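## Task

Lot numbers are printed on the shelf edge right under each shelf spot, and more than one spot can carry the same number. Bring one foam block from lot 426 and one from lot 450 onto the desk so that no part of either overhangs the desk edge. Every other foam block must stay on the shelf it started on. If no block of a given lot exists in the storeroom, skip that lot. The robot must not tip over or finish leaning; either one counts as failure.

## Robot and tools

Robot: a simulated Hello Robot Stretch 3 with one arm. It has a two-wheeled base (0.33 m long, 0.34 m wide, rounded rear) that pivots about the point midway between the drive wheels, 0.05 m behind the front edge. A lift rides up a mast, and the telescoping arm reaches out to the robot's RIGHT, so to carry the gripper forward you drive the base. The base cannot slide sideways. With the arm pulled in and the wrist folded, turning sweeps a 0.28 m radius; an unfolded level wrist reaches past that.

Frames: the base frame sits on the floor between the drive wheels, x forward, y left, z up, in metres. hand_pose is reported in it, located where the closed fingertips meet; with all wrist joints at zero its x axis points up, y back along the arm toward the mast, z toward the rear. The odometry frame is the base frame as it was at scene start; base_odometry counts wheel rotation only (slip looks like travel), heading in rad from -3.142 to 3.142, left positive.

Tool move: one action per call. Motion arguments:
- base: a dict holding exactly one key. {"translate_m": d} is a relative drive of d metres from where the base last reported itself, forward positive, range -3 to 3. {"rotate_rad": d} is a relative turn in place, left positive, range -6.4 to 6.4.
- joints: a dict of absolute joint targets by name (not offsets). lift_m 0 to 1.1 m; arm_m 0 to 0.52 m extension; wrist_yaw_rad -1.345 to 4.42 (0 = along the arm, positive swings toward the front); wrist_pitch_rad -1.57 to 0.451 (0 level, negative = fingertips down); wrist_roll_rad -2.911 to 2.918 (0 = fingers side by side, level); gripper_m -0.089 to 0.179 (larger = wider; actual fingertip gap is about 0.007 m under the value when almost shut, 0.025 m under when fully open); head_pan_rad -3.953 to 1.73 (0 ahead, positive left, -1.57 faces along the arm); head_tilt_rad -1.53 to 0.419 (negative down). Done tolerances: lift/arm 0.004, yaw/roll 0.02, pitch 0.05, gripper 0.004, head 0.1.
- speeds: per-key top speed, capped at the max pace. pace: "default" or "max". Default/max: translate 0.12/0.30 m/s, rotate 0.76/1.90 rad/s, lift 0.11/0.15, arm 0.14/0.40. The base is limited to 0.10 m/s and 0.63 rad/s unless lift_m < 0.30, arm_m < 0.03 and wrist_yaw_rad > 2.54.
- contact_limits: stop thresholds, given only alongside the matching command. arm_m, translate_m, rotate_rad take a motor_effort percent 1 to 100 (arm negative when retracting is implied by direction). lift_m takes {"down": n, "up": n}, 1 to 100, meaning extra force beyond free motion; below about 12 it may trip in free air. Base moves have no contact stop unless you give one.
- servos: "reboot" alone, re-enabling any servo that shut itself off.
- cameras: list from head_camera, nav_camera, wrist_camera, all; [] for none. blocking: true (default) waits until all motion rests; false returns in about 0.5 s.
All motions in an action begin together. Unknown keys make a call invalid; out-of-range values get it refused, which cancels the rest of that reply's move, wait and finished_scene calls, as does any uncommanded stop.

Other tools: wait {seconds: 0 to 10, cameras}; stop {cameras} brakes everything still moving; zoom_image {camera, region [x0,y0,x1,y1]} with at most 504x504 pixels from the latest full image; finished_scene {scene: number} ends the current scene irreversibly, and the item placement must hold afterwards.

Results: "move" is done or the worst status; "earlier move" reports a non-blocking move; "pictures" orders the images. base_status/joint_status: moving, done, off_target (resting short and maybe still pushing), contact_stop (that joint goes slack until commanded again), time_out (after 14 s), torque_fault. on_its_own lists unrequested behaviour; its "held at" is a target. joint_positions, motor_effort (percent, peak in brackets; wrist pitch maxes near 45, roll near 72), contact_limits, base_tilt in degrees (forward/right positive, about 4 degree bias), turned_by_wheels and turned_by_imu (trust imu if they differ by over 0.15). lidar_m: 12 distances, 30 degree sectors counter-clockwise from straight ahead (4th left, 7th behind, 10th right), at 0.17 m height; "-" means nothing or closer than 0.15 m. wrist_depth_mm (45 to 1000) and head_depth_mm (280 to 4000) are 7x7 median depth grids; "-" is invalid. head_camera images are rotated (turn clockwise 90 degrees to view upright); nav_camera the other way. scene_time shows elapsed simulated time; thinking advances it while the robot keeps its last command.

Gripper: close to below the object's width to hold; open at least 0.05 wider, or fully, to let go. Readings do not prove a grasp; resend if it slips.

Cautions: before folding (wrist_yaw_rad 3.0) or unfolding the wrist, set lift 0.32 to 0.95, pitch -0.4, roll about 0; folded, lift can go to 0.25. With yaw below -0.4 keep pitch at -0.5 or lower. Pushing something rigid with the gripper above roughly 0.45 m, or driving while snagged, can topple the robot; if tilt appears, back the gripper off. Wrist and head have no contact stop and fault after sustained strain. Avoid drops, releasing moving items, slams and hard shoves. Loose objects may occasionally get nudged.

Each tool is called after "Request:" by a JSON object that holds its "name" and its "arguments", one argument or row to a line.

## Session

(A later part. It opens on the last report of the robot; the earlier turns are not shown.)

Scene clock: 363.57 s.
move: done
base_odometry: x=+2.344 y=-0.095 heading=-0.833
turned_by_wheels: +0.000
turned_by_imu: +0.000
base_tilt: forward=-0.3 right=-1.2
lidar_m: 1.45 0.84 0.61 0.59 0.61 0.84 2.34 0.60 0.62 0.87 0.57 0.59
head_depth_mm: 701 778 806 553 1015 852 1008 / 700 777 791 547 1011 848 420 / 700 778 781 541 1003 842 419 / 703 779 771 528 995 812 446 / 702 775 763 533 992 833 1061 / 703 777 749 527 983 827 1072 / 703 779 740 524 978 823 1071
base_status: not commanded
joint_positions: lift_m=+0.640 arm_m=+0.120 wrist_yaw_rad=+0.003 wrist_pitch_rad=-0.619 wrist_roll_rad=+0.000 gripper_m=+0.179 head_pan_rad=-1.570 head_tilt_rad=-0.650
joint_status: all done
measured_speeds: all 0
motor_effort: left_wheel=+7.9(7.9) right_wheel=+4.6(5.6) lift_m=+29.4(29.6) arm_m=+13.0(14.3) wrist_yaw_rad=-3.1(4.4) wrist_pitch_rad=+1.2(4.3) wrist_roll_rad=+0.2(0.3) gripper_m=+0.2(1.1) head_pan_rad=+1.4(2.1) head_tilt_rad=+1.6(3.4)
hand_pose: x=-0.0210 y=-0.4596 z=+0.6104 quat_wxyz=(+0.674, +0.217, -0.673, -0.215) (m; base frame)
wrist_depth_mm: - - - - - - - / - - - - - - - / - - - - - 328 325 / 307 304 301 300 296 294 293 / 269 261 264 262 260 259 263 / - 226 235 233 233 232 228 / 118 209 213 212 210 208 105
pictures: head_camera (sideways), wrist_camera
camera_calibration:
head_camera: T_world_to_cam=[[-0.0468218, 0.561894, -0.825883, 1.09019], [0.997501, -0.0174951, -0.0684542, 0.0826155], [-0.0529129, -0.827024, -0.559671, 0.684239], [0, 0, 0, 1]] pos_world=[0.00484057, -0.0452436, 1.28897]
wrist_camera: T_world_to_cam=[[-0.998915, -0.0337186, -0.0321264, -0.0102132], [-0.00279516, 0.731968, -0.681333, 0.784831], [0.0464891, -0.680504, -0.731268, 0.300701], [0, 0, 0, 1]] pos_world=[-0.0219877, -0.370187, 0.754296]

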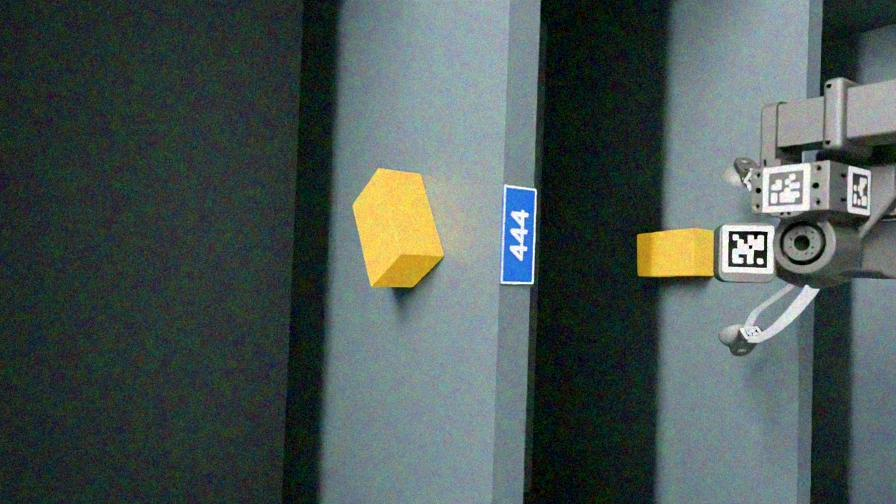

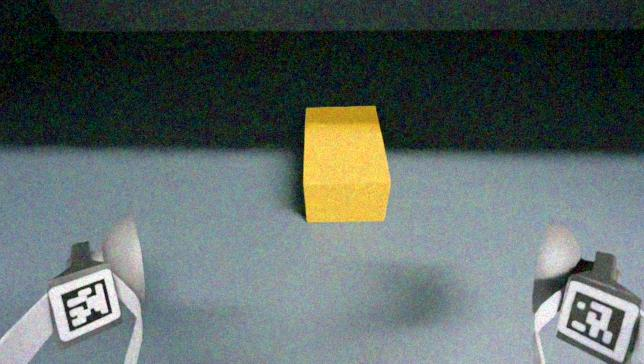

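Request:
{"name": "move", "arguments": {
  "joints": {"arm_m":0.213},
  "cameras": ["wrist_camera"]
}}

Scene clock: 372.43 s.
move: done
base_odometry: x=+2.344 y=-0.095 heading=-0.833
turned_by_wheels: +0.000
turned_by_imu: +0.000
base_tilt: forward=-0.3 right=-1.2
lidar_m: 1.45 0.84 0.61 0.59 0.61 0.84 2.34 0.60 0.62 0.87 0.57 0.59
head_depth_mm: 701 775 804 552 1014 854 1004 / 701 777 793 548 1009 825 402 / 703 776 781 542 1007 497 748 / 701 779 773 527 996 522 1057 / 704 778 760 534 992 809 1056 / 701 777 751 527 986 829 1068 / 704 779 741 524 979 824 1065
base_status: not commanded
joint_positions: lift_m=+0.640 arm_m=+0.213 wrist_yaw_rad=+0.003 wrist_pitch_rad=-0.619 wrist_roll_rad=+0.000 gripper_m=+0.179 head_pan_rad=-1.570 head_tilt_rad=-0.650
joint_status: all done
measured_speeds: all 0
motor_effort: left_wheel=+7.9(8.1) right_wheel=+4.9(5.4) lift_m=+27.3(29.6) arm_m=+11.8(14.7) wrist_yaw_rad=-3.3(4.5) wrist_pitch_rad=+1.3(1.5) wrist_roll_rad=-0.1(0.3) gripper_m=+0.7(1.1) head_pan_rad=+0.8(1.3) head_tilt_rad=+1.7(2.6)
hand_pose: x=-0.0210 y=-0.5526 z=+0.6103 quat_wxyz=(+0.674, +0.217, -0.673, -0.215) (m; base frame)
wrist_depth_mm: - - 394 398 394 389 389 / - - - - - - - / - - - - 323 327 325 / 307 305 301 306 296 292 290 / 268 259 264 - 259 260 261 / - 225 235 - 232 231 228 / 118 209 212 206 209 208 105
pictures: wrist_camera
camera_calibration:
wrist_camera: T_world_to_cam=[[-0.998915, -0.0337121, -0.0321328, -0.0133444], [-0.00279262, 0.732064, -0.68123, 0.852803], [0.046489, -0.680401, -0.731364, 0.237461], [0, 0, 0, 1]] pos_world=[-0.0219877, -0.463187, 0.754196]

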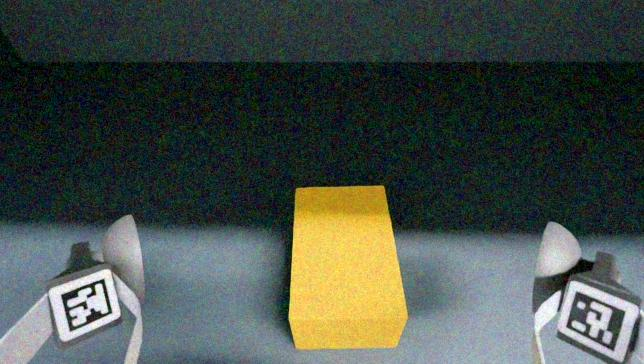

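Request:
{"name": "move", "arguments": {
  "joints": {"lift_m":0.587},
  "speeds": {"lift_m":0.04},
  "contact_limits": {"lift_m":{"down":14}},
  "cameras": ["wrist_camera"]
}}

Request:
{"name": "move", "arguments": {
  "joints": {"gripper_m":0.025},
  "cameras": ["wrist_camera"]
}}

Request:
{"name": "move", "arguments": {
  "joints": {"lift_m":0.645},
  "cameras": ["wrist_camera"]
}}

Scene clock: 381.17 s.
move: done
base_odometry: x=+2.344 y=-0.095 heading=-0.833
turned_by_wheels: +0.000
turned_by_imu: +0.000
base_tilt: forward=-0.3 right=-1.3
lidar_m: 1.45 0.84 0.61 0.59 0.61 0.84 2.34 0.61 0.62 0.87 0.58 0.59
head_depth_mm: 703 779 804 553 1013 853 1006 / 701 776 795 547 1009 844 486 / 703 775 784 541 1007 547 537 / 703 778 772 528 1001 642 1050 / 703 780 763 533 985 810 1055 / 703 777 753 529 983 828 1073 / 701 779 742 523 979 822 1064
base_status: not commanded
joint_positions: lift_m=+0.587 arm_m=+0.213 wrist_yaw_rad=+0.003 wrist_pitch_rad=-0.620 wrist_roll_rad=+0.000 gripper_m=+0.179 head_pan_rad=-1.570 head_tilt_rad=-0.650
joint_status: all done
measured_speeds: all 0
motor_effort: left_wheel=+7.7(8.1) right_wheel=+4.2(5.4) lift_m=+24.5(25.6) arm_m=+1.5(5.7) wrist_yaw_rad=-3.0(4.1) wrist_pitch_rad=+1.3(1.5) wrist_roll_rad=+0.1(0.3) gripper_m=+0.4(1.0) head_pan_rad=+0.0(0.9) head_tilt_rad=+1.6(2.4)
contact_limits: lift_m down 14 (down: maximum 72; up: maximum 65)
hand_pose: x=-0.0210 y=-0.5525 z=+0.5572 quat_wxyz=(+0.674, +0.217, -0.673, -0.215) (m; base frame)
wrist_depth_mm: - - 394 395 392 386 378 / 313 310 307 313 306 304 301 / 273 267 265 279 268 257 256 / 232 231 227 165 217 222 220 / 203 200 201 145 187 195 198 / 123 172 178 147 163 175 173 / 118 161 161 159 159 157 105
pictures: wrist_camera
camera_calibration:
wrist_camera: T_world_to_cam=[[-0.998915, -0.0336998, -0.0321451, -0.0150298], [-0.00279498, 0.732353, -0.680919, 0.816541], [0.0464884, -0.68009, -0.731653, 0.199113], [0, 0, 0, 1]] pos_world=[-0.0219877, -0.463088, 0.701197]

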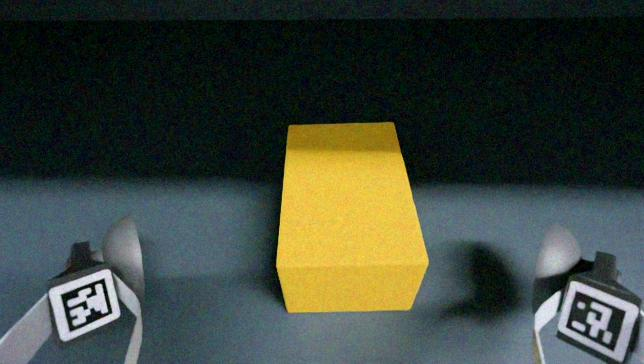

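Scene clock: 383.23 s.
move: done
base_odometry: x=+2.344 y=-0.095 heading=-0.833
turned_by_wheels: +0.000
turned_by_imu: +0.000
base_tilt: forward=-0.3 right=-1.2
lidar_m: 1.45 0.83 0.61 0.59 0.61 0.84 2.34 0.61 0.62 0.87 0.58 0.59
head_depth_mm: 702 778 804 553 1016 854 1007 / 704 777 795 547 1011 847 486 / 703 780 784 541 1007 546 537 / 702 776 773 527 997 641 1056 / 704 780 764 533 991 833 1057 / 704 780 750 528 986 826 1072 / 704 777 740 524 979 824 1062
base_status: not commanded
joint_positions: lift_m=+0.587 arm_m=+0.213 wrist_yaw_rad=+0.003 wrist_pitch_rad=-0.620 wrist_roll_rad=+0.000 gripper_m=+0.026 head_pan_rad=-1.570 head_tilt_rad=-0.650
joint_status: all done
measured_speeds: all 0
motor_effort: left_wheel=+7.5(8.2) right_wheel=+4.5(5.2) lift_m=+29.4(29.8) arm_m=-2.8(2.8) wrist_yaw_rad=-3.2(4.2) wrist_pitch_rad=+1.4(1.5) wrist_roll_rad=+0.0(0.3) gripper_m=-12.0(83.8) head_pan_rad=+0.1(0.7) head_tilt_rad=+1.3(2.1)
contact_limits: lift_m down 14 (down: maximum 72; up: maximum 65)
hand_pose: x=-0.0210 y=-0.5525 z=+0.5572 quat_wxyz=(+0.674, +0.217, -0.673, -0.215) (m; base frame)
wrist_depth_mm: - - 397 396 391 385 377 / 313 308 307 311 307 304 301 / 270 270 265 280 267 256 255 / 233 230 228 164 217 221 220 / 203 202 196 145 149 196 194 / 181 179 128 149 128 175 173 / 166 156 158 159 156 157 157
pictures: wrist_camera
camera_calibration:
wrist_camera: T_world_to_cam=[[-0.998925, -0.0334103, -0.032149, -0.0148931], [-0.00259051, 0.732507, -0.680755, 0.816502], [0.0462936, -0.67994, -0.731805, 0.199285], [0, 0, 0, 1]] pos_world=[-0.0219876, -0.463088, 0.701197]

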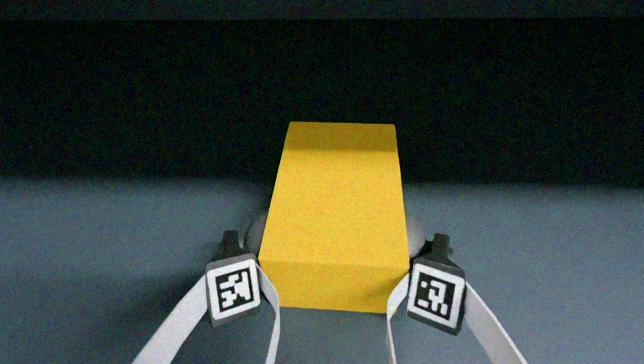

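Scene clock: 384.60 s.
move: done
base_odometry: x=+2.344 y=-0.095 heading=-0.833
turned_by_wheels: +0.000
turned_by_imu: +0.000
base_tilt: forward=-0.3 right=-1.2
lidar_m: 1.45 0.84 0.61 0.59 0.61 0.84 2.34 0.61 0.62 0.87 0.57 0.59
head_depth_mm: 701 779 806 553 1016 853 1000 / 701 777 792 548 1011 827 398 / 701 778 781 542 1008 495 748 / 704 775 775 527 996 520 1059 / 702 778 762 533 991 831 1056 / 700 779 751 528 983 828 1074 / 703 777 742 523 976 825 1070
base_status: not commanded
joint_positions: lift_m=+0.645 arm_m=+0.213 wrist_yaw_rad=+0.003 wrist_pitch_rad=-0.622 wrist_roll_rad=+0.000 gripper_m=+0.026 head_pan_rad=-1.570 head_tilt_rad=-0.650
joint_status: all done
measured_speeds: all 0
motor_effort: left_wheel=+7.6(8.1) right_wheel=+4.6(5.3) lift_m=+29.3(32.9) arm_m=-5.6(5.8) wrist_yaw_rad=-1.8(3.8) wrist_pitch_rad=+1.7(1.8) wrist_roll_rad=-0.1(0.3) gripper_m=-12.1(12.4) head_pan_rad=-0.1(0.9) head_tilt_rad=+0.9(2.1)
hand_pose: x=-0.0210 y=-0.5522 z=+0.6149 quat_wxyz=(+0.674, +0.217, -0.672, -0.216) (m; base frame)
wrist_depth_mm: - - 394 395 393 386 391 / - - - - - - - / - - - - - - 324 / 314 311 308 165 293 300 295 / 273 271 265 145 149 265 260 / 243 248 129 149 127 234 233 / 220 209 213 215 210 212 211
pictures: wrist_camera
camera_calibration:
wrist_camera: T_world_to_cam=[[-0.998925, -0.0333615, -0.0321969, -0.0129759], [-0.00259415, 0.733565, -0.679614, 0.855475], [0.0462914, -0.6788, -0.732863, 0.242913], [0, 0, 0, 1]] pos_world=[-0.0219876, -0.463091, 0.758998]

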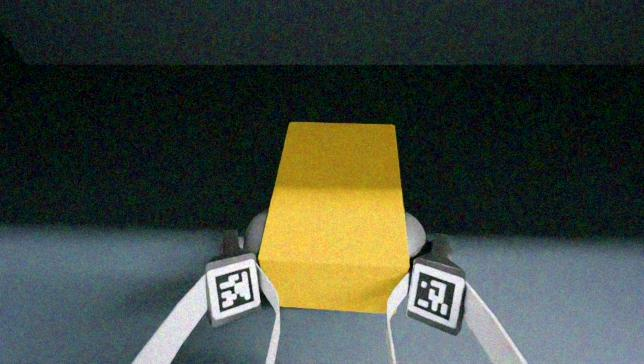

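Request:
{"name": "move", "arguments": {
  "joints": {"arm_m":0.0},
  "cameras": []
}}

Request:
{"name": "move", "arguments": {
  "joints": {"wrist_yaw_rad":2.25,"lift_m":0.66},
  "cameras": []
}}

Request:
{"name": "move", "arguments": {
  "base": {"translate_m":0.88},
  "joints": {"lift_m":0.93,"head_pan_rad":0},
  "cameras": []
}}

Request:
{"name": "move", "arguments": {
  "base": {"rotate_rad":-1.6},
  "cameras": ["nav_camera","wrist_camera"]
}}

Scene clock: 395.17 s.
move: done
base_odometry: x=+2.344 y=-0.095 heading=-0.833
turned_by_wheels: +0.000
turned_by_imu: +0.000
base_tilt: forward=-0.4 right=-1.2
lidar_m: 1.45 0.83 0.61 0.59 0.61 0.84 2.35 0.61 0.62 0.87 0.58 0.59
head_depth_mm: 702 776 804 554 1014 853 1009 / 702 778 793 548 1010 849 1066 / 702 778 782 541 1006 840 1058 / 702 779 773 528 994 837 611 / 702 778 763 534 987 834 1052 / 702 780 753 528 982 825 1073 / 703 779 743 522 978 822 1064
base_status: not commanded
joint_positions: lift_m=+0.645 arm_m=+0.001 wrist_yaw_rad=+0.003 wrist_pitch_rad=-0.622 wrist_roll_rad=+0.000 gripper_m=+0.026 head_pan_rad=-1.570 head_tilt_rad=-0.650
joint_status: all done
measured_speeds: all 0
motor_effort: left_wheel=+7.4(8.0) right_wheel=+4.5(5.5) lift_m=+28.9(29.9) arm_m=-12.5(13.8) wrist_yaw_rad=-3.4(4.3) wrist_pitch_rad=+1.7(1.9) wrist_roll_rad=+0.0(0.3) gripper_m=-12.2(12.6) head_pan_rad=-0.8(1.2) head_tilt_rad=+0.7(1.7)
hand_pose: x=-0.0210 y=-0.3398 z=+0.6149 quat_wxyz=(+0.674, +0.217, -0.672, -0.216) (m; base frame)
wrist_depth_mm: - - - - - - - / - - - - - - - / - - - - - - - / 314 309 308 165 293 299 298 / 303 299 284 145 149 279 276 / - - 128 149 127 697 - / 726 - - - - - -
pictures: none
No camera images: "cameras" was empty.

Scene clock: 397.30 s.
move: done
base_odometry: x=+2.344 y=-0.095 heading=-0.833
turned_by_wheels: +0.000
turned_by_imu: +0.000
base_tilt: forward=-0.4 right=-1.2
lidar_m: 1.45 0.84 0.61 0.59 0.61 0.84 2.34 0.61 0.62 0.87 0.58 0.59
head_depth_mm: 703 780 806 553 1016 852 1006 / 702 782 792 549 1014 848 1067 / 702 777 784 542 1004 843 1065 / 702 778 773 528 997 836 1054 / 703 776 762 533 991 832 1074 / 701 780 751 526 981 828 1073 / 705 779 740 524 977 827 1071
base_status: not commanded
joint_positions: lift_m=+0.660 arm_m=+0.001 wrist_yaw_rad=+2.247 wrist_pitch_rad=-0.622 wrist_roll_rad=+0.000 gripper_m=+0.026 head_pan_rad=-1.570 head_tilt_rad=-0.650
joint_status: all done
measured_speeds: all 0
motor_effort: left_wheel=+7.4(7.8) right_wheel=+4.5(5.4) lift_m=+29.6(32.1) arm_m=-11.8(13.1) wrist_yaw_rad=+1.7(5.2) wrist_pitch_rad=+1.7(1.8) wrist_roll_rad=-0.2(0.3) gripper_m=-11.9(12.5) head_pan_rad=-1.3(1.7) head_tilt_rad=+0.6(1.4)
hand_pose: x=+0.1303 y=-0.0241 z=+0.6299 quat_wxyz=(+0.487, +0.700, -0.096, +0.514) (m; base frame)
wrist_depth_mm: 523 - - - - - - / 541 - - - - - - / - - - - - - - / - - 972 165 - - - / - 842 156 145 149 891 905 / 738 838 128 149 127 809 792 / 746 727 721 738 706 733 727
pictures: none
No camera images: "cameras" was empty.

Scene clock: 407.23 s.
move: done
base_odometry: x=+2.936 y=-0.745 heading=-0.833
turned_by_wheels: +0.000
turned_by_imu: +0.000
base_tilt: forward=-0.3 right=-1.2
lidar_m: 0.58 0.60 0.61 0.59 0.61 0.84 2.28 0.61 0.62 2.23 0.82 0.60
head_depth_mm: 452 500 562 640 744 889 1095 / 452 501 562 639 743 888 1098 / 451 500 562 639 744 889 1100 / 451 500 561 640 745 889 1063 / 451 499 563 641 746 885 1098 / 452 500 562 640 744 890 1102 / 452 501 561 640 749 889 1097
base_status: done
joint_positions: lift_m=+0.930 arm_m=+0.001 wrist_yaw_rad=+2.247 wrist_pitch_rad=-0.622 wrist_roll_rad=+0.000 gripper_m=+0.026 head_pan_rad=+0.000 head_tilt_rad=-0.650
joint_status: all done
measured_speeds: all 0
motor_effort: left_wheel=+5.1(10.1) right_wheel=+5.5(10.7) lift_m=+28.9(33.4) arm_m=-10.7(12.6) wrist_yaw_rad=+1.3(4.0) wrist_pitch_rad=+1.9(1.9) wrist_roll_rad=-0.1(0.3) gripper_m=-11.8(12.7) head_pan_rad=-3.2(6.1) head_tilt_rad=-0.6(1.3)
hand_pose: x=+0.1302 y=-0.0241 z=+0.8998 quat_wxyz=(+0.487, +0.700, -0.096, +0.514) (m; base frame)
wrist_depth_mm: 524 - - - - - - / 539 - - - - - - / - - - - - - - / - - - 164 159 - - / - - 155 145 144 - - / - - 128 149 127 - - / - 961 972 - 978 - -
pictures: none
No camera images: "cameras" was empty.

Scene clock: 410.87 s.
move: done
base_odometry: x=+2.936 y=-0.745 heading=-2.432
turned_by_wheels: -1.600
turned_by_imu: -1.574
base_tilt: forward=-0.3 right=-1.3
lidar_m: 2.34 0.84 0.61 0.58 0.60 0.61 0.59 0.61 0.83 2.21 0.61 0.62
head_depth_mm: 2610 2774 3079 2304 1115 1100 1095 / 2640 2852 3092 2324 1767 1433 1208 / 2617 2913 3079 2292 1760 1428 1209 / 2634 2905 3065 2249 1750 1416 1195 / 2608 2901 3060 2237 1737 1408 1188 / 2526 2822 2772 2219 1708 1403 1183 / 1765 1782 1820 1830 1656 1404 1178
base_status: done
joint_positions: lift_m=+0.930 arm_m=+0.001 wrist_yaw_rad=+2.247 wrist_pitch_rad=-0.622 wrist_roll_rad=+0.000 gripper_m=+0.026 head_pan_rad=+0.000 head_tilt_rad=-0.650
joint_status: not commanded
measured_speeds: all 0
motor_effort: left_wheel=+8.1(12.3) right_wheel=-9.8(12.8) lift_m=+28.8(30.0) arm_m=-11.7(12.9) wrist_yaw_rad=+1.4(4.3) wrist_pitch_rad=+1.7(1.9) wrist_roll_rad=+0.0(0.3) gripper_m=-11.9(12.6) head_pan_rad=-3.1(3.9) head_tilt_rad=-0.1(1.7)
hand_pose: x=+0.1302 y=-0.0241 z=+0.8998 quat_wxyz=(+0.487, +0.700, -0.096, +0.514) (m; base frame)
wrist_depth_mm: - - - - - - - / - - - - - - - / - - - - - - - / - - - 165 - - - / - - 156 145 149 - - / - - 128 149 127 - - / - 955 992 - 970 958 965
pictures: nav_camera (sideways), wrist_camera
camera_calibration:
nav_camera: T_world_to_cam=[[0.583784, 0.0170532, 0.81173, -1.01662], [0.0181553, -0.999804, 0.00794732, 0.0396778], [0.811706, 0.0100977, -0.583979, 0.708267], [0, 0, 0, 1]] pos_world=[0.0178604, 0.0498547, 1.23852]
wrist_camera: T_world_to_cam=[[0.64933, -0.759826, -0.0321835, -0.0671901], [-0.57186, -0.459925, -0.679298, 0.707176], [0.501346, 0.459492, -0.733157, 0.7717], [0, 0, 0, 1]] pos_world=[0.061145, -0.0803951, 1.044]

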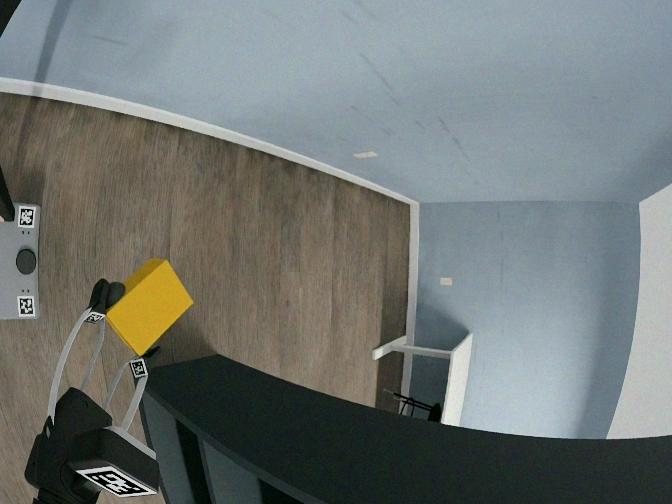

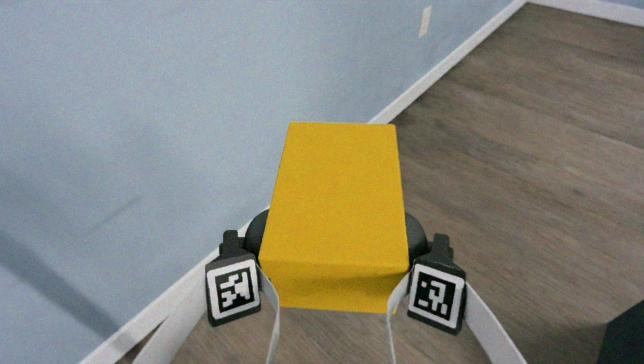

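Request:
{"name": "move", "arguments": {
  "base": {"translate_m":0.86},
  "cameras": []
}}

Request:
{"name": "move", "arguments": {
  "base": {"translate_m":0.86},
  "cameras": ["nav_camera"]
}}

Request:
{"name": "move", "arguments": {
  "base": {"rotate_rad":1.6},
  "cameras": ["nav_camera"]
}}

Scene clock: 428.63 s.
move: done
base_odometry: x=+2.283 y=-1.306 heading=-2.432
turned_by_wheels: +0.000
turned_by_imu: +0.001
base_tilt: forward=-0.4 right=-1.1
lidar_m: 2.30 0.85 0.61 0.59 0.61 0.83 1.44 1.49 0.45 0.43 2.73 2.01
head_depth_mm: 1906 2088 2299 2255 1781 1443 1217 / 1920 2118 2374 2284 1774 1439 1208 / 1906 2108 2355 2286 1760 1424 1203 / 1907 2103 2354 2250 1724 1430 1192 / 1912 2126 2365 2227 1724 1406 1191 / 1914 2111 2386 2232 1725 1398 1182 / 1767 1828 1831 1869 1659 1402 1178
base_status: done
joint_positions: lift_m=+0.930 arm_m=+0.001 wrist_yaw_rad=+2.247 wrist_pitch_rad=-0.622 wrist_roll_rad=+0.000 gripper_m=+0.026 head_pan_rad=+0.000 head_tilt_rad=-0.650
joint_status: not commanded
measured_speeds: all 0
motor_effort: left_wheel=+7.9(11.6) right_wheel=+1.4(10.6) lift_m=+28.0(29.1) arm_m=-5.4(10.7) wrist_yaw_rad=+1.9(3.8) wrist_pitch_rad=+1.8(2.0) wrist_roll_rad=+0.1(0.4) gripper_m=-12.3(12.8) head_pan_rad=-3.2(3.7) head_tilt_rad=-2.0(2.4)
hand_pose: x=+0.1302 y=-0.0241 z=+0.8998 quat_wxyz=(+0.487, +0.700, -0.096, +0.514) (m; base frame)
wrist_depth_mm: - - - - - - - / - - - - - - - / - - - - - - - / - - - 164 - - - / - - 155 145 149 - - / - - 128 149 127 - - / - 958 - - 970 986 955
pictures: none
No camera images: "cameras" was empty.

Scene clock: 438.37 s.
move: done
base_odometry: x=+1.631 y=-1.866 heading=-2.432
turned_by_wheels: +0.000
turned_by_imu: +0.001
base_tilt: forward=-0.2 right=-1.2
lidar_m: 1.45 0.85 0.62 0.60 0.62 0.84 2.28 0.93 1.17 3.11 1.88 1.26
head_depth_mm: 1195 1334 1492 1695 1785 1436 1215 / 1197 1326 1484 1700 1777 1427 1210 / 1190 1319 1487 1685 1755 1425 1198 / 1195 1316 1486 1694 1741 1418 1194 / 1187 1311 1483 1688 1732 1417 1195 / 1197 1315 1483 1669 1741 1398 1193 / 1191 1324 1480 1648 1675 1398 1187
base_status: done
joint_positions: lift_m=+0.930 arm_m=+0.001 wrist_yaw_rad=+2.247 wrist_pitch_rad=-0.622 wrist_roll_rad=+0.000 gripper_m=+0.026 head_pan_rad=+0.000 head_tilt_rad=-0.650
joint_status: not commanded
measured_speeds: all 0
motor_effort: left_wheel=+3.4(12.7) right_wheel=+7.7(10.7) lift_m=+27.1(28.4) arm_m=-0.8(6.1) wrist_yaw_rad=+2.3(3.7) wrist_pitch_rad=+1.8(1.9) wrist_roll_rad=+0.0(0.3) gripper_m=-12.1(12.5) head_pan_rad=-3.2(3.6) head_tilt_rad=-2.8(3.2)
hand_pose: x=+0.1302 y=-0.0241 z=+0.8998 quat_wxyz=(+0.487, +0.700, -0.096, +0.514) (m; base frame)
wrist_depth_mm: - - - - - - - / - - - - - - - / - - - - - - - / - - - 165 - - - / - - 156 144 150 - - / - - 128 149 127 - - / - 975 980 - 981 974 976
pictures: nav_camera (sideways)
camera_calibration:
nav_camera: T_world_to_cam=[[0.583784, 0.0170532, 0.81173, -1.01662], [0.0181553, -0.999804, 0.00794732, 0.0396778], [0.811706, 0.0100977, -0.583979, 0.708267], [0, 0, 0, 1]] pos_world=[0.0178604, 0.0498547, 1.23852]

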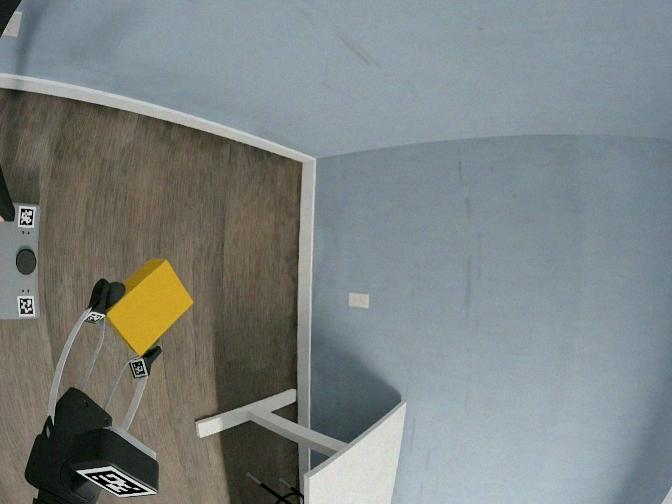

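Scene clock: 442.00 s.
move: done
base_odometry: x=+1.631 y=-1.866 heading=-0.832
turned_by_wheels: +1.600
turned_by_imu: +1.573
base_tilt: forward=-0.3 right=-1.2
lidar_m: 0.60 0.62 0.85 2.29 1.04 1.18 3.33 1.59 1.27 1.45 0.84 0.62
head_depth_mm: 465 515 579 659 765 914 1129 / 466 516 578 658 765 913 1126 / 465 515 579 659 770 917 1122 / 466 516 579 659 768 919 1097 / 465 514 580 660 770 914 1106 / 467 516 579 660 771 915 1110 / 465 516 580 660 767 915 1105
base_status: done
joint_positions: lift_m=+0.930 arm_m=+0.001 wrist_yaw_rad=+2.247 wrist_pitch_rad=-0.622 wrist_roll_rad=+0.000 gripper_m=+0.026 head_pan_rad=+0.000 head_tilt_rad=-0.650
joint_status: not commanded
measured_speeds: all 0
motor_effort: left_wheel=-8.6(12.7) right_wheel=+9.5(12.7) lift_m=+26.3(27.8) arm_m=-7.6(7.7) wrist_yaw_rad=+1.8(3.3) wrist_pitch_rad=+1.8(1.9) wrist_roll_rad=+0.2(0.3) gripper_m=-12.1(12.6) head_pan_rad=-2.4(3.3) head_tilt_rad=-2.8(3.5)
hand_pose: x=+0.1302 y=-0.0241 z=+0.8998 quat_wxyz=(+0.487, +0.700, -0.096, +0.514) (m; base frame)
wrist_depth_mm: - - - - - - - / - - - - - - - / - - - - - - - / - - - 165 160 - - / - - 156 144 144 - - / - - 128 149 127 - - / - 962 979 - 943 - -
pictures: nav_camera (sideways)
camera_calibration:
nav_camera: T_world_to_cam=[[0.583784, 0.0170532, 0.81173, -1.01662], [0.0181553, -0.999804, 0.00794732, 0.0396778], [0.811706, 0.0100977, -0.583979, 0.708267], [0, 0, 0, 1]] pos_world=[0.0178604, 0.0498547, 1.23852]

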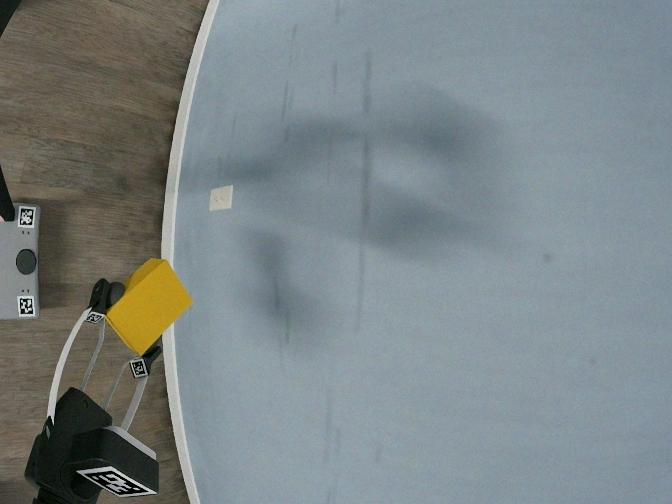

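Request:
{"name": "move", "arguments": {
  "base": {"translate_m":-1.2},
  "joints": {"head_pan_rad":-1.57,"head_tilt_rad":-0.5},
  "cameras": []
}}

Request:
{"name": "move", "arguments": {
  "joints": {"wrist_yaw_rad":0.0},
  "cameras": ["nav_camera"]
}}

Request:
{"name": "move", "arguments": {
  "joints": {"arm_m":0.5},
  "cameras": ["nav_camera","wrist_camera"]
}}

Scene clock: 464.07 s.
move: done
base_odometry: x=+0.823 y=-0.979 heading=-0.833
turned_by_wheels: +0.000
turned_by_imu: -0.001
base_tilt: forward=-0.3 right=-1.3
lidar_m: 1.78 1.86 0.87 0.84 0.87 1.19 2.49 2.02 0.84 0.97 1.06 1.85
head_depth_mm: 1200 1293 1407 1381 952 1318 - / 1195 1294 1404 1361 947 1516 - / 1200 1295 1408 1351 941 1520 - / 1203 1294 1413 1339 932 1545 - / 1194 1296 1412 1314 927 1549 - / 1197 1280 1412 1301 920 1531 1294 / 1201 1290 1403 1288 911 1366 1250
base_status: done
joint_positions: lift_m=+0.930 arm_m=+0.001 wrist_yaw_rad=+2.247 wrist_pitch_rad=-0.622 wrist_roll_rad=+0.000 gripper_m=+0.026 head_pan_rad=-1.570 head_tilt_rad=-0.500
joint_status: all done
measured_speeds: all 0
motor_effort: left_wheel=-6.3(11.7) right_wheel=-6.1(11.7) lift_m=+25.8(27.4) arm_m=-11.3(12.9) wrist_yaw_rad=+1.5(3.4) wrist_pitch_rad=+1.7(1.9) wrist_roll_rad=+0.1(0.5) gripper_m=-12.1(12.6) head_pan_rad=+3.6(4.3) head_tilt_rad=+4.7(7.4)
hand_pose: x=+0.1302 y=-0.0241 z=+0.8998 quat_wxyz=(+0.487, +0.700, -0.096, +0.514) (m; base frame)
wrist_depth_mm: - - - - - - - / - - - - - - - / - - - - - - - / - - - 165 - - - / - - 156 144 149 - - / - - 128 149 127 - - / - 961 987 - 980 968 961
pictures: none
No camera images: "cameras" was empty.

Scene clock: 466.20 s.
move: done
base_odometry: x=+0.823 y=-0.979 heading=-0.833
turned_by_wheels: +0.000
turned_by_imu: +0.000
base_tilt: forward=-0.3 right=-1.2
lidar_m: 1.78 1.86 0.87 0.84 0.87 1.19 2.49 2.02 0.84 0.97 1.06 1.85
head_depth_mm: 1200 1298 1410 1380 959 1320 - / 1204 1294 1412 1362 944 1508 - / 1205 1295 1408 1344 942 1472 - / 1197 1298 1407 1332 932 798 - / 1200 1300 1418 1316 927 1529 1257 / 1199 1297 1409 1307 920 1531 1296 / 1193 1297 1409 1287 913 1365 1262
base_status: not commanded
joint_positions: lift_m=+0.930 arm_m=+0.001 wrist_yaw_rad=+0.003 wrist_pitch_rad=-0.622 wrist_roll_rad=+0.000 gripper_m=+0.026 head_pan_rad=-1.570 head_tilt_rad=-0.500
joint_status: all done
measured_speeds: all 0
motor_effort: left_wheel=-6.2(6.6) right_wheel=-5.4(6.8) lift_m=+25.5(26.4) arm_m=-11.7(12.1) wrist_yaw_rad=-3.0(5.6) wrist_pitch_rad=+1.8(1.9) wrist_roll_rad=+0.2(0.3) gripper_m=-12.1(12.6) head_pan_rad=+4.0(4.0) head_tilt_rad=+4.4(4.8)
hand_pose: x=-0.0210 y=-0.3397 z=+0.8998 quat_wxyz=(+0.674, +0.218, -0.672, -0.216) (m; base frame)
wrist_depth_mm: - - - - - - - / - - - - - - - / - - - - - - - / - - - 164 - - - / - - 155 145 147 - - / - - 128 149 128 - - / - 981 974 - 964 971 968
pictures: nav_camera (sideways)
camera_calibration:
nav_camera: T_world_to_cam=[[0.0173528, -0.455981, 0.88982, -1.11495], [-0.999791, -0.0175225, 0.0105182, 0.0426246], [0.0107957, -0.889817, -0.45619, 0.54692], [0, 0, 0, 1]] pos_world=[0.0560588, -0.0209899, 1.24116]

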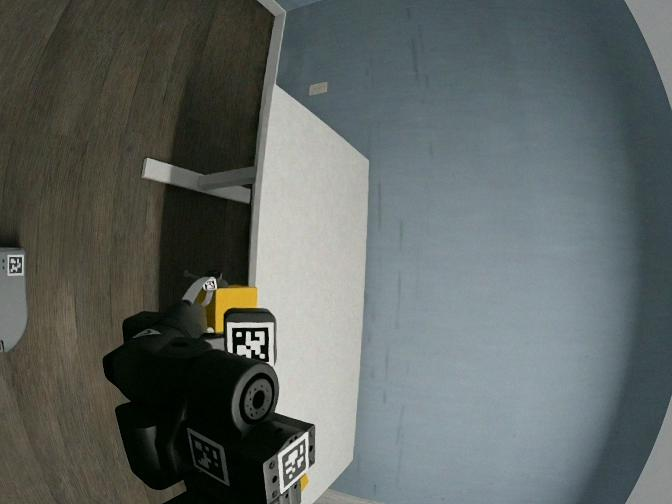

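Scene clock: 471.07 s.
move: done
base_odometry: x=+0.823 y=-0.979 heading=-0.833
turned_by_wheels: +0.000
turned_by_imu: +0.000
base_tilt: forward=-0.3 right=-1.3
lidar_m: 1.79 1.85 0.87 0.84 0.87 1.19 2.49 2.02 0.84 0.97 1.06 1.85
head_depth_mm: 1195 1295 1419 1302 - 1480 1330 / 1199 1291 1388 367 874 1511 1281 / 1201 1295 1356 1142 942 1507 1316 / 1195 1295 1378 775 933 1498 1304 / 1193 1293 1417 1320 927 1541 1293 / 1201 1291 1411 1302 920 1534 1295 / 1201 1295 1403 1288 913 1362 1254
base_status: not commanded
joint_positions: lift_m=+0.930 arm_m=+0.500 wrist_yaw_rad=+0.003 wrist_pitch_rad=-0.622 wrist_roll_rad=+0.000 gripper_m=+0.026 head_pan_rad=-1.570 head_tilt_rad=-0.500
joint_status: all done
measured_speeds: all 0
motor_effort: left_wheel=-5.9(6.6) right_wheel=-6.9(6.9) lift_m=+25.6(26.3) arm_m=+12.3(15.2) wrist_yaw_rad=-1.8(4.5) wrist_pitch_rad=+1.8(1.9) wrist_roll_rad=+0.0(0.3) gripper_m=-11.8(12.5) head_pan_rad=+3.2(4.0) head_tilt_rad=+2.6(4.8)
hand_pose: x=-0.0210 y=-0.8391 z=+0.8998 quat_wxyz=(+0.674, +0.218, -0.672, -0.216) (m; base frame)
wrist_depth_mm: - - - - - - - / - - - - - - - / - - - - - - - / - - - 164 160 - - / - - 149 145 144 - - / - - 128 149 127 - - / - - - - - - -
pictures: nav_camera (sideways), wrist_camera
camera_calibration:
nav_camera: T_world_to_cam=[[0.0173987, -0.4559, 0.889861, -1.115], [-0.999789, -0.0176311, 0.0105152, 0.0426265], [0.0108953, -0.889856, -0.456111, 0.546815], [0, 0, 0, 1]] pos_world=[0.0560594, -0.0209905, 1.24116]
wrist_camera: T_world_to_cam=[[-0.998915, -0.0336248, -0.0322237, -0.013544], [-0.00279514, 0.733943, -0.679206, 1.25955], [0.0464885, -0.678378, -0.73324, 0.257678], [0, 0, 0, 1]] pos_world=[-0.0219877, -0.750091, 1.044]

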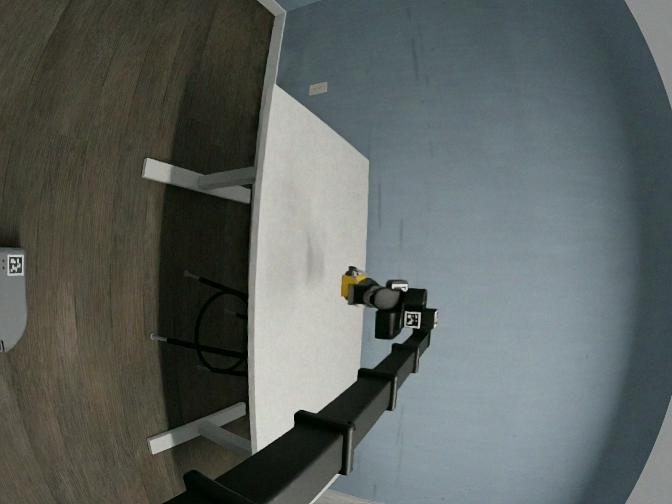

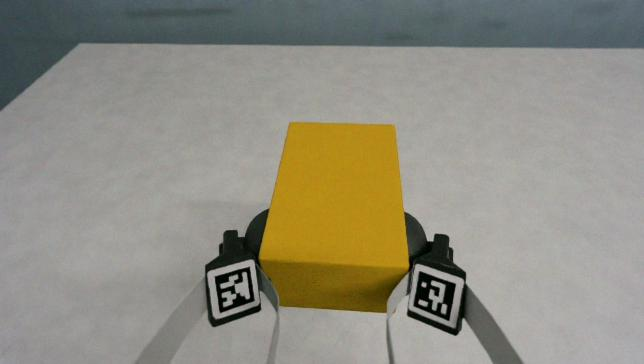

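Request:
{"name": "move", "arguments": {
  "joints": {"lift_m":0.785},
  "cameras": []
}}

Request:
{"name": "move", "arguments": {
  "joints": {"lift_m":0.767},
  "speeds": {"lift_m":0.02},
  "contact_limits": {"lift_m":{"down":14}},
  "cameras": ["wrist_camera"]
}}

Scene clock: 479.07 s.
move: done
base_odometry: x=+0.823 y=-0.979 heading=-0.833
turned_by_wheels: +0.000
turned_by_imu: +0.000
base_tilt: forward=-0.4 right=-1.3
lidar_m: 1.78 1.85 0.87 0.84 0.87 1.19 2.49 2.02 0.84 0.97 1.06 1.85
head_depth_mm: 1198 1295 1415 1381 959 1354 298 / 1196 1299 1407 1359 554 385 321 / 1200 1290 1404 1343 659 1510 1313 / 1194 1291 1408 1333 828 1499 1303 / 1195 1297 1414 1320 928 1543 1301 / 1197 1285 1407 1303 916 1536 1286 / 1202 1295 1416 1287 915 1364 1259
base_status: not commanded
joint_positions: lift_m=+0.785 arm_m=+0.500 wrist_yaw_rad=+0.003 wrist_pitch_rad=-0.622 wrist_roll_rad=+0.000 gripper_m=+0.026 head_pan_rad=-1.570 head_tilt_rad=-0.500
joint_status: all done
measured_speeds: all 0
motor_effort: left_wheel=-6.1(6.8) right_wheel=-6.1(6.7) lift_m=+23.2(25.6) arm_m=+4.9(7.9) wrist_yaw_rad=-2.9(4.4) wrist_pitch_rad=+1.8(1.9) wrist_roll_rad=+0.0(0.3) gripper_m=-11.9(12.3) head_pan_rad=+3.3(3.9) head_tilt_rad=+3.3(4.3)
hand_pose: x=-0.0210 y=-0.8391 z=+0.7548 quat_wxyz=(+0.674, +0.218, -0.672, -0.216) (m; base frame)
wrist_depth_mm: - - - - - - - / - - - - - - - / - - - - - - - / - - - 164 159 - - / - - 149 145 144 - - / - - 128 149 128 - - / - - - - - - -
pictures: none
No camera images: "cameras" was empty.

Scene clock: 480.33 s.
move: done
base_odometry: x=+0.823 y=-0.979 heading=-0.833
turned_by_wheels: +0.000
turned_by_imu: +0.000
base_tilt: forward=-0.4 right=-1.3
lidar_m: 1.78 1.85 0.87 0.84 0.87 1.20 2.49 2.02 0.84 0.97 1.06 1.85
head_depth_mm: 1202 1286 1418 1381 960 1440 330 / 1201 1296 1413 1363 910 399 339 / 1200 1300 1404 1352 663 1509 1316 / 1197 1296 1413 1334 830 1496 1309 / 1198 1298 1413 1315 929 1544 1296 / 1197 1287 1409 1299 917 1531 1293 / 1201 1292 1412 1283 913 1363 1257
base_status: not commanded
joint_positions: lift_m=+0.767 arm_m=+0.500 wrist_yaw_rad=+0.002 wrist_pitch_rad=-0.609 wrist_roll_rad=+0.000 gripper_m=+0.026 head_pan_rad=-1.570 head_tilt_rad=-0.500
joint_status: all done
measured_speeds: all 0
motor_effort: left_wheel=-6.0(6.6) right_wheel=-5.4(7.1) lift_m=+19.5(25.2) arm_m=+2.9(4.8) wrist_yaw_rad=-2.8(3.6) wrist_pitch_rad=-0.6(1.9) wrist_roll_rad=+0.1(0.3) gripper_m=-11.7(12.6) head_pan_rad=+3.0(3.8) head_tilt_rad=+2.7(3.5)
contact_limits: lift_m down 14 (down: maximum 72; up: maximum 65)
hand_pose: x=-0.0212 y=-0.8413 z=+0.7393 quat_wxyz=(+0.675, +0.213, -0.674, -0.212) (m; base frame)
wrist_depth_mm: - - - - - - - / - - - - - - - / - - - - - - - / - - - 160 159 - - / - - - 143 142 - - / - - 128 147 128 - - / - - - - - - -
pictures: wrist_camera
camera_calibration:
wrist_camera: T_world_to_cam=[[-0.998944, -0.0331188, -0.0318438, -0.0188199], [-0.00208481, 0.725057, -0.688686, 1.15164], [0.0458971, -0.687892, -0.72436, 0.123934], [0, 0, 0, 1]] pos_world=[-0.0220873, -0.750374, 0.882291]

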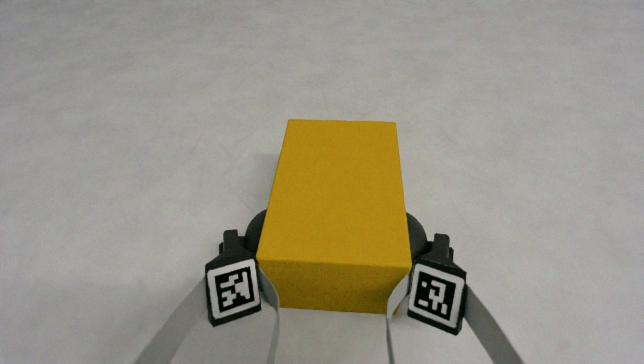

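Contact. Release.

Request:
{"name": "move", "arguments": {
  "joints": {"lift_m":0.769},
  "cameras": []
}}

Request:
{"name": "move", "arguments": {
  "joints": {"gripper_m":0.179},
  "cameras": []
}}

Request:
{"name": "move", "arguments": {
  "joints": {"lift_m":0.93},
  "cameras": ["wrist_camera","nav_camera"]
}}

Scene clock: 487.63 s.
move: done
base_odometry: x=+0.823 y=-0.979 heading=-0.833
turned_by_wheels: +0.000
turned_by_imu: +0.000
base_tilt: forward=-0.3 right=-1.2
lidar_m: 1.78 1.85 0.87 0.84 0.87 1.19 2.49 2.01 0.84 0.97 1.06 1.84
head_depth_mm: 1204 1300 1414 1381 959 1432 328 / 1200 1298 1422 1367 909 400 337 / 1197 1292 1404 1345 666 1500 1316 / 1195 1293 1415 1335 827 1506 1304 / 1202 1299 1406 1319 929 1539 1300 / 1194 1286 1403 1308 917 1546 1289 / 1196 1289 1417 1298 908 1370 1268
base_status: not commanded
joint_positions: lift_m=+0.769 arm_m=+0.500 wrist_yaw_rad=+0.002 wrist_pitch_rad=-0.611 wrist_roll_rad=+0.000 gripper_m=+0.026 head_pan_rad=-1.570 head_tilt_rad=-0.500
joint_status: all done
measured_speeds: all 0
motor_effort: left_wheel=-6.4(6.5) right_wheel=-6.1(6.5) lift_m=+28.1(28.1) arm_m=-2.0(2.1) wrist_yaw_rad=-3.6(3.6) wrist_pitch_rad=-0.3(0.6) wrist_roll_rad=+0.0(0.3) gripper_m=-12.1(12.7) head_pan_rad=+2.9(3.6) head_tilt_rad=+2.2(3.1)
hand_pose: x=-0.0212 y=-0.8409 z=+0.7409 quat_wxyz=(+0.675, +0.214, -0.674, -0.212) (m; base frame)
wrist_depth_mm: - - - - - - - / - - - - - - - / - - - - - - - / - - - 162 159 - - / - - - 141 144 - - / - - 128 147 127 - - / - - - - - - -
pictures: none
No camera images: "cameras" was empty.

Scene clock: 489.70 s.
move: done
base_odometry: x=+0.823 y=-0.979 heading=-0.833
turned_by_wheels: +0.000
turned_by_imu: +0.000
base_tilt: forward=-0.2 right=-1.1
lidar_m: 1.78 1.86 0.87 0.84 0.87 1.19 2.49 2.01 0.84 0.97 1.06 1.85
head_depth_mm: 1196 1292 1409 1385 957 1436 328 / 1203 1296 1411 1363 910 401 337 / 1198 1295 1409 1349 664 1511 1307 / 1193 1293 1404 1336 826 1508 1304 / 1200 1295 1403 1319 922 1548 1295 / 1193 1289 1412 1303 922 1531 1295 / 1198 1297 1413 1288 914 1360 1256
base_status: not commanded
joint_positions: lift_m=+0.769 arm_m=+0.500 wrist_yaw_rad=+0.002 wrist_pitch_rad=-0.619 wrist_roll_rad=+0.000 gripper_m=+0.179 head_pan_rad=-1.570 head_tilt_rad=-0.500
joint_status: all done
measured_speeds: all 0
motor_effort: left_wheel=-6.2(6.5) right_wheel=-6.2(6.7) lift_m=+27.8(28.4) arm_m=-5.0(5.3) wrist_yaw_rad=-1.9(4.1) wrist_pitch_rad=+1.2(1.3) wrist_roll_rad=+0.2(0.3) gripper_m=+0.8(83.9) head_pan_rad=+3.1(3.5) head_tilt_rad=+2.3(3.0)
hand_pose: x=-0.0212 y=-0.8397 z=+0.7394 quat_wxyz=(+0.674, +0.216, -0.673, -0.215) (m; base frame)
wrist_depth_mm: - - - - - - - / - - - - - - - / - - - - - - - / - - - 157 153 - - / - 143 - 141 138 - - / - 126 - 147 143 - - / - - - - - - 105
pictures: none
No camera images: "cameras" was empty.

Scene clock: 492.00 s.
move: done
base_odometry: x=+0.823 y=-0.979 heading=-0.833
turned_by_wheels: +0.000
turned_by_imu: +0.000
base_tilt: forward=-0.3 right=-1.2
lidar_m: 1.78 1.85 0.87 0.84 0.87 1.20 2.48 2.02 0.84 0.97 1.06 1.85
head_depth_mm: 1191 1295 1416 1299 - 1482 1321 / 1202 1298 1391 367 877 1522 1285 / 1203 1286 1359 1136 940 1507 1307 / 1196 1290 1372 788 929 1496 1311 / 1199 1294 1411 1316 927 1547 1297 / 1197 1297 1409 1301 922 1533 1296 / 1198 1298 1407 1289 911 1363 1257
base_status: not commanded
joint_positions: lift_m=+0.930 arm_m=+0.500 wrist_yaw_rad=+0.002 wrist_pitch_rad=-0.620 wrist_roll_rad=+0.000 gripper_m=+0.179 head_pan_rad=-1.570 head_tilt_rad=-0.500
joint_status: all done
measured_speeds: all 0
motor_effort: left_wheel=-6.0(6.8) right_wheel=-6.1(6.7) lift_m=+29.0(32.2) arm_m=-8.7(8.8) wrist_yaw_rad=-2.6(3.6) wrist_pitch_rad=+1.3(1.4) wrist_roll_rad=+0.1(0.3) gripper_m=+0.8(1.1) head_pan_rad=+2.6(3.6) head_tilt_rad=+2.0(2.9)
hand_pose: x=-0.0212 y=-0.8396 z=+0.9003 quat_wxyz=(+0.674, +0.216, -0.673, -0.215) (m; base frame)
wrist_depth_mm: - - - - - - - / - - - - - - - / - - - - - - - / - - - - - - - / - 142 - - - - - / - 126 - - - - - / - - - - - - 105
pictures: nav_camera (sideways), wrist_camera
camera_calibration:
nav_camera: T_world_to_cam=[[0.0173987, -0.4559, 0.889861, -1.115], [-0.999789, -0.0176311, 0.0105152, 0.0426265], [0.0108953, -0.889856, -0.456111, 0.546815], [0, 0, 0, 1]] pos_world=[0.0560594, -0.0209905, 1.24116]
wrist_camera: T_world_to_cam=[[-0.998944, -0.0327829, -0.0321835, -0.0130481], [-0.00208825, 0.732232, -0.681052, 1.26034], [0.0458926, -0.680266, -0.731528, 0.254613], [0, 0, 0, 1]] pos_world=[-0.0220873, -0.750088, 1.0442]

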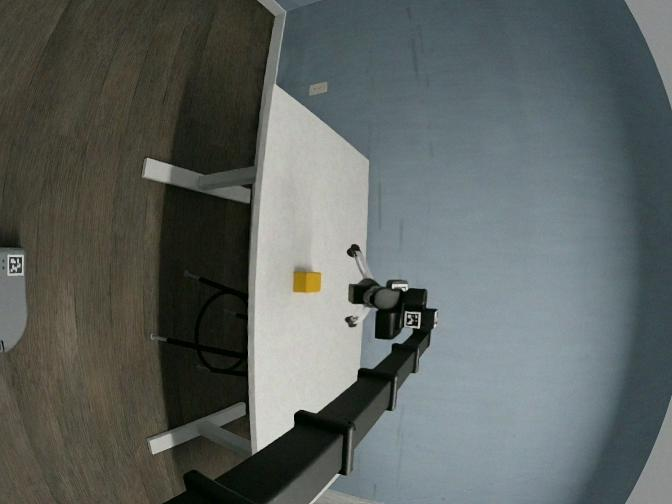

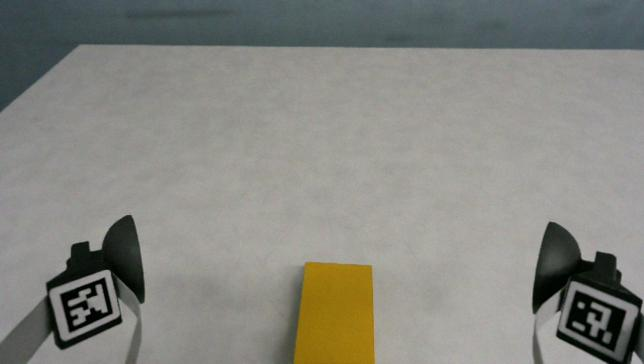

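Request:
{"name": "finished_scene", "arguments": {
  "scene": 3
}}

The scene is finished: the task was done.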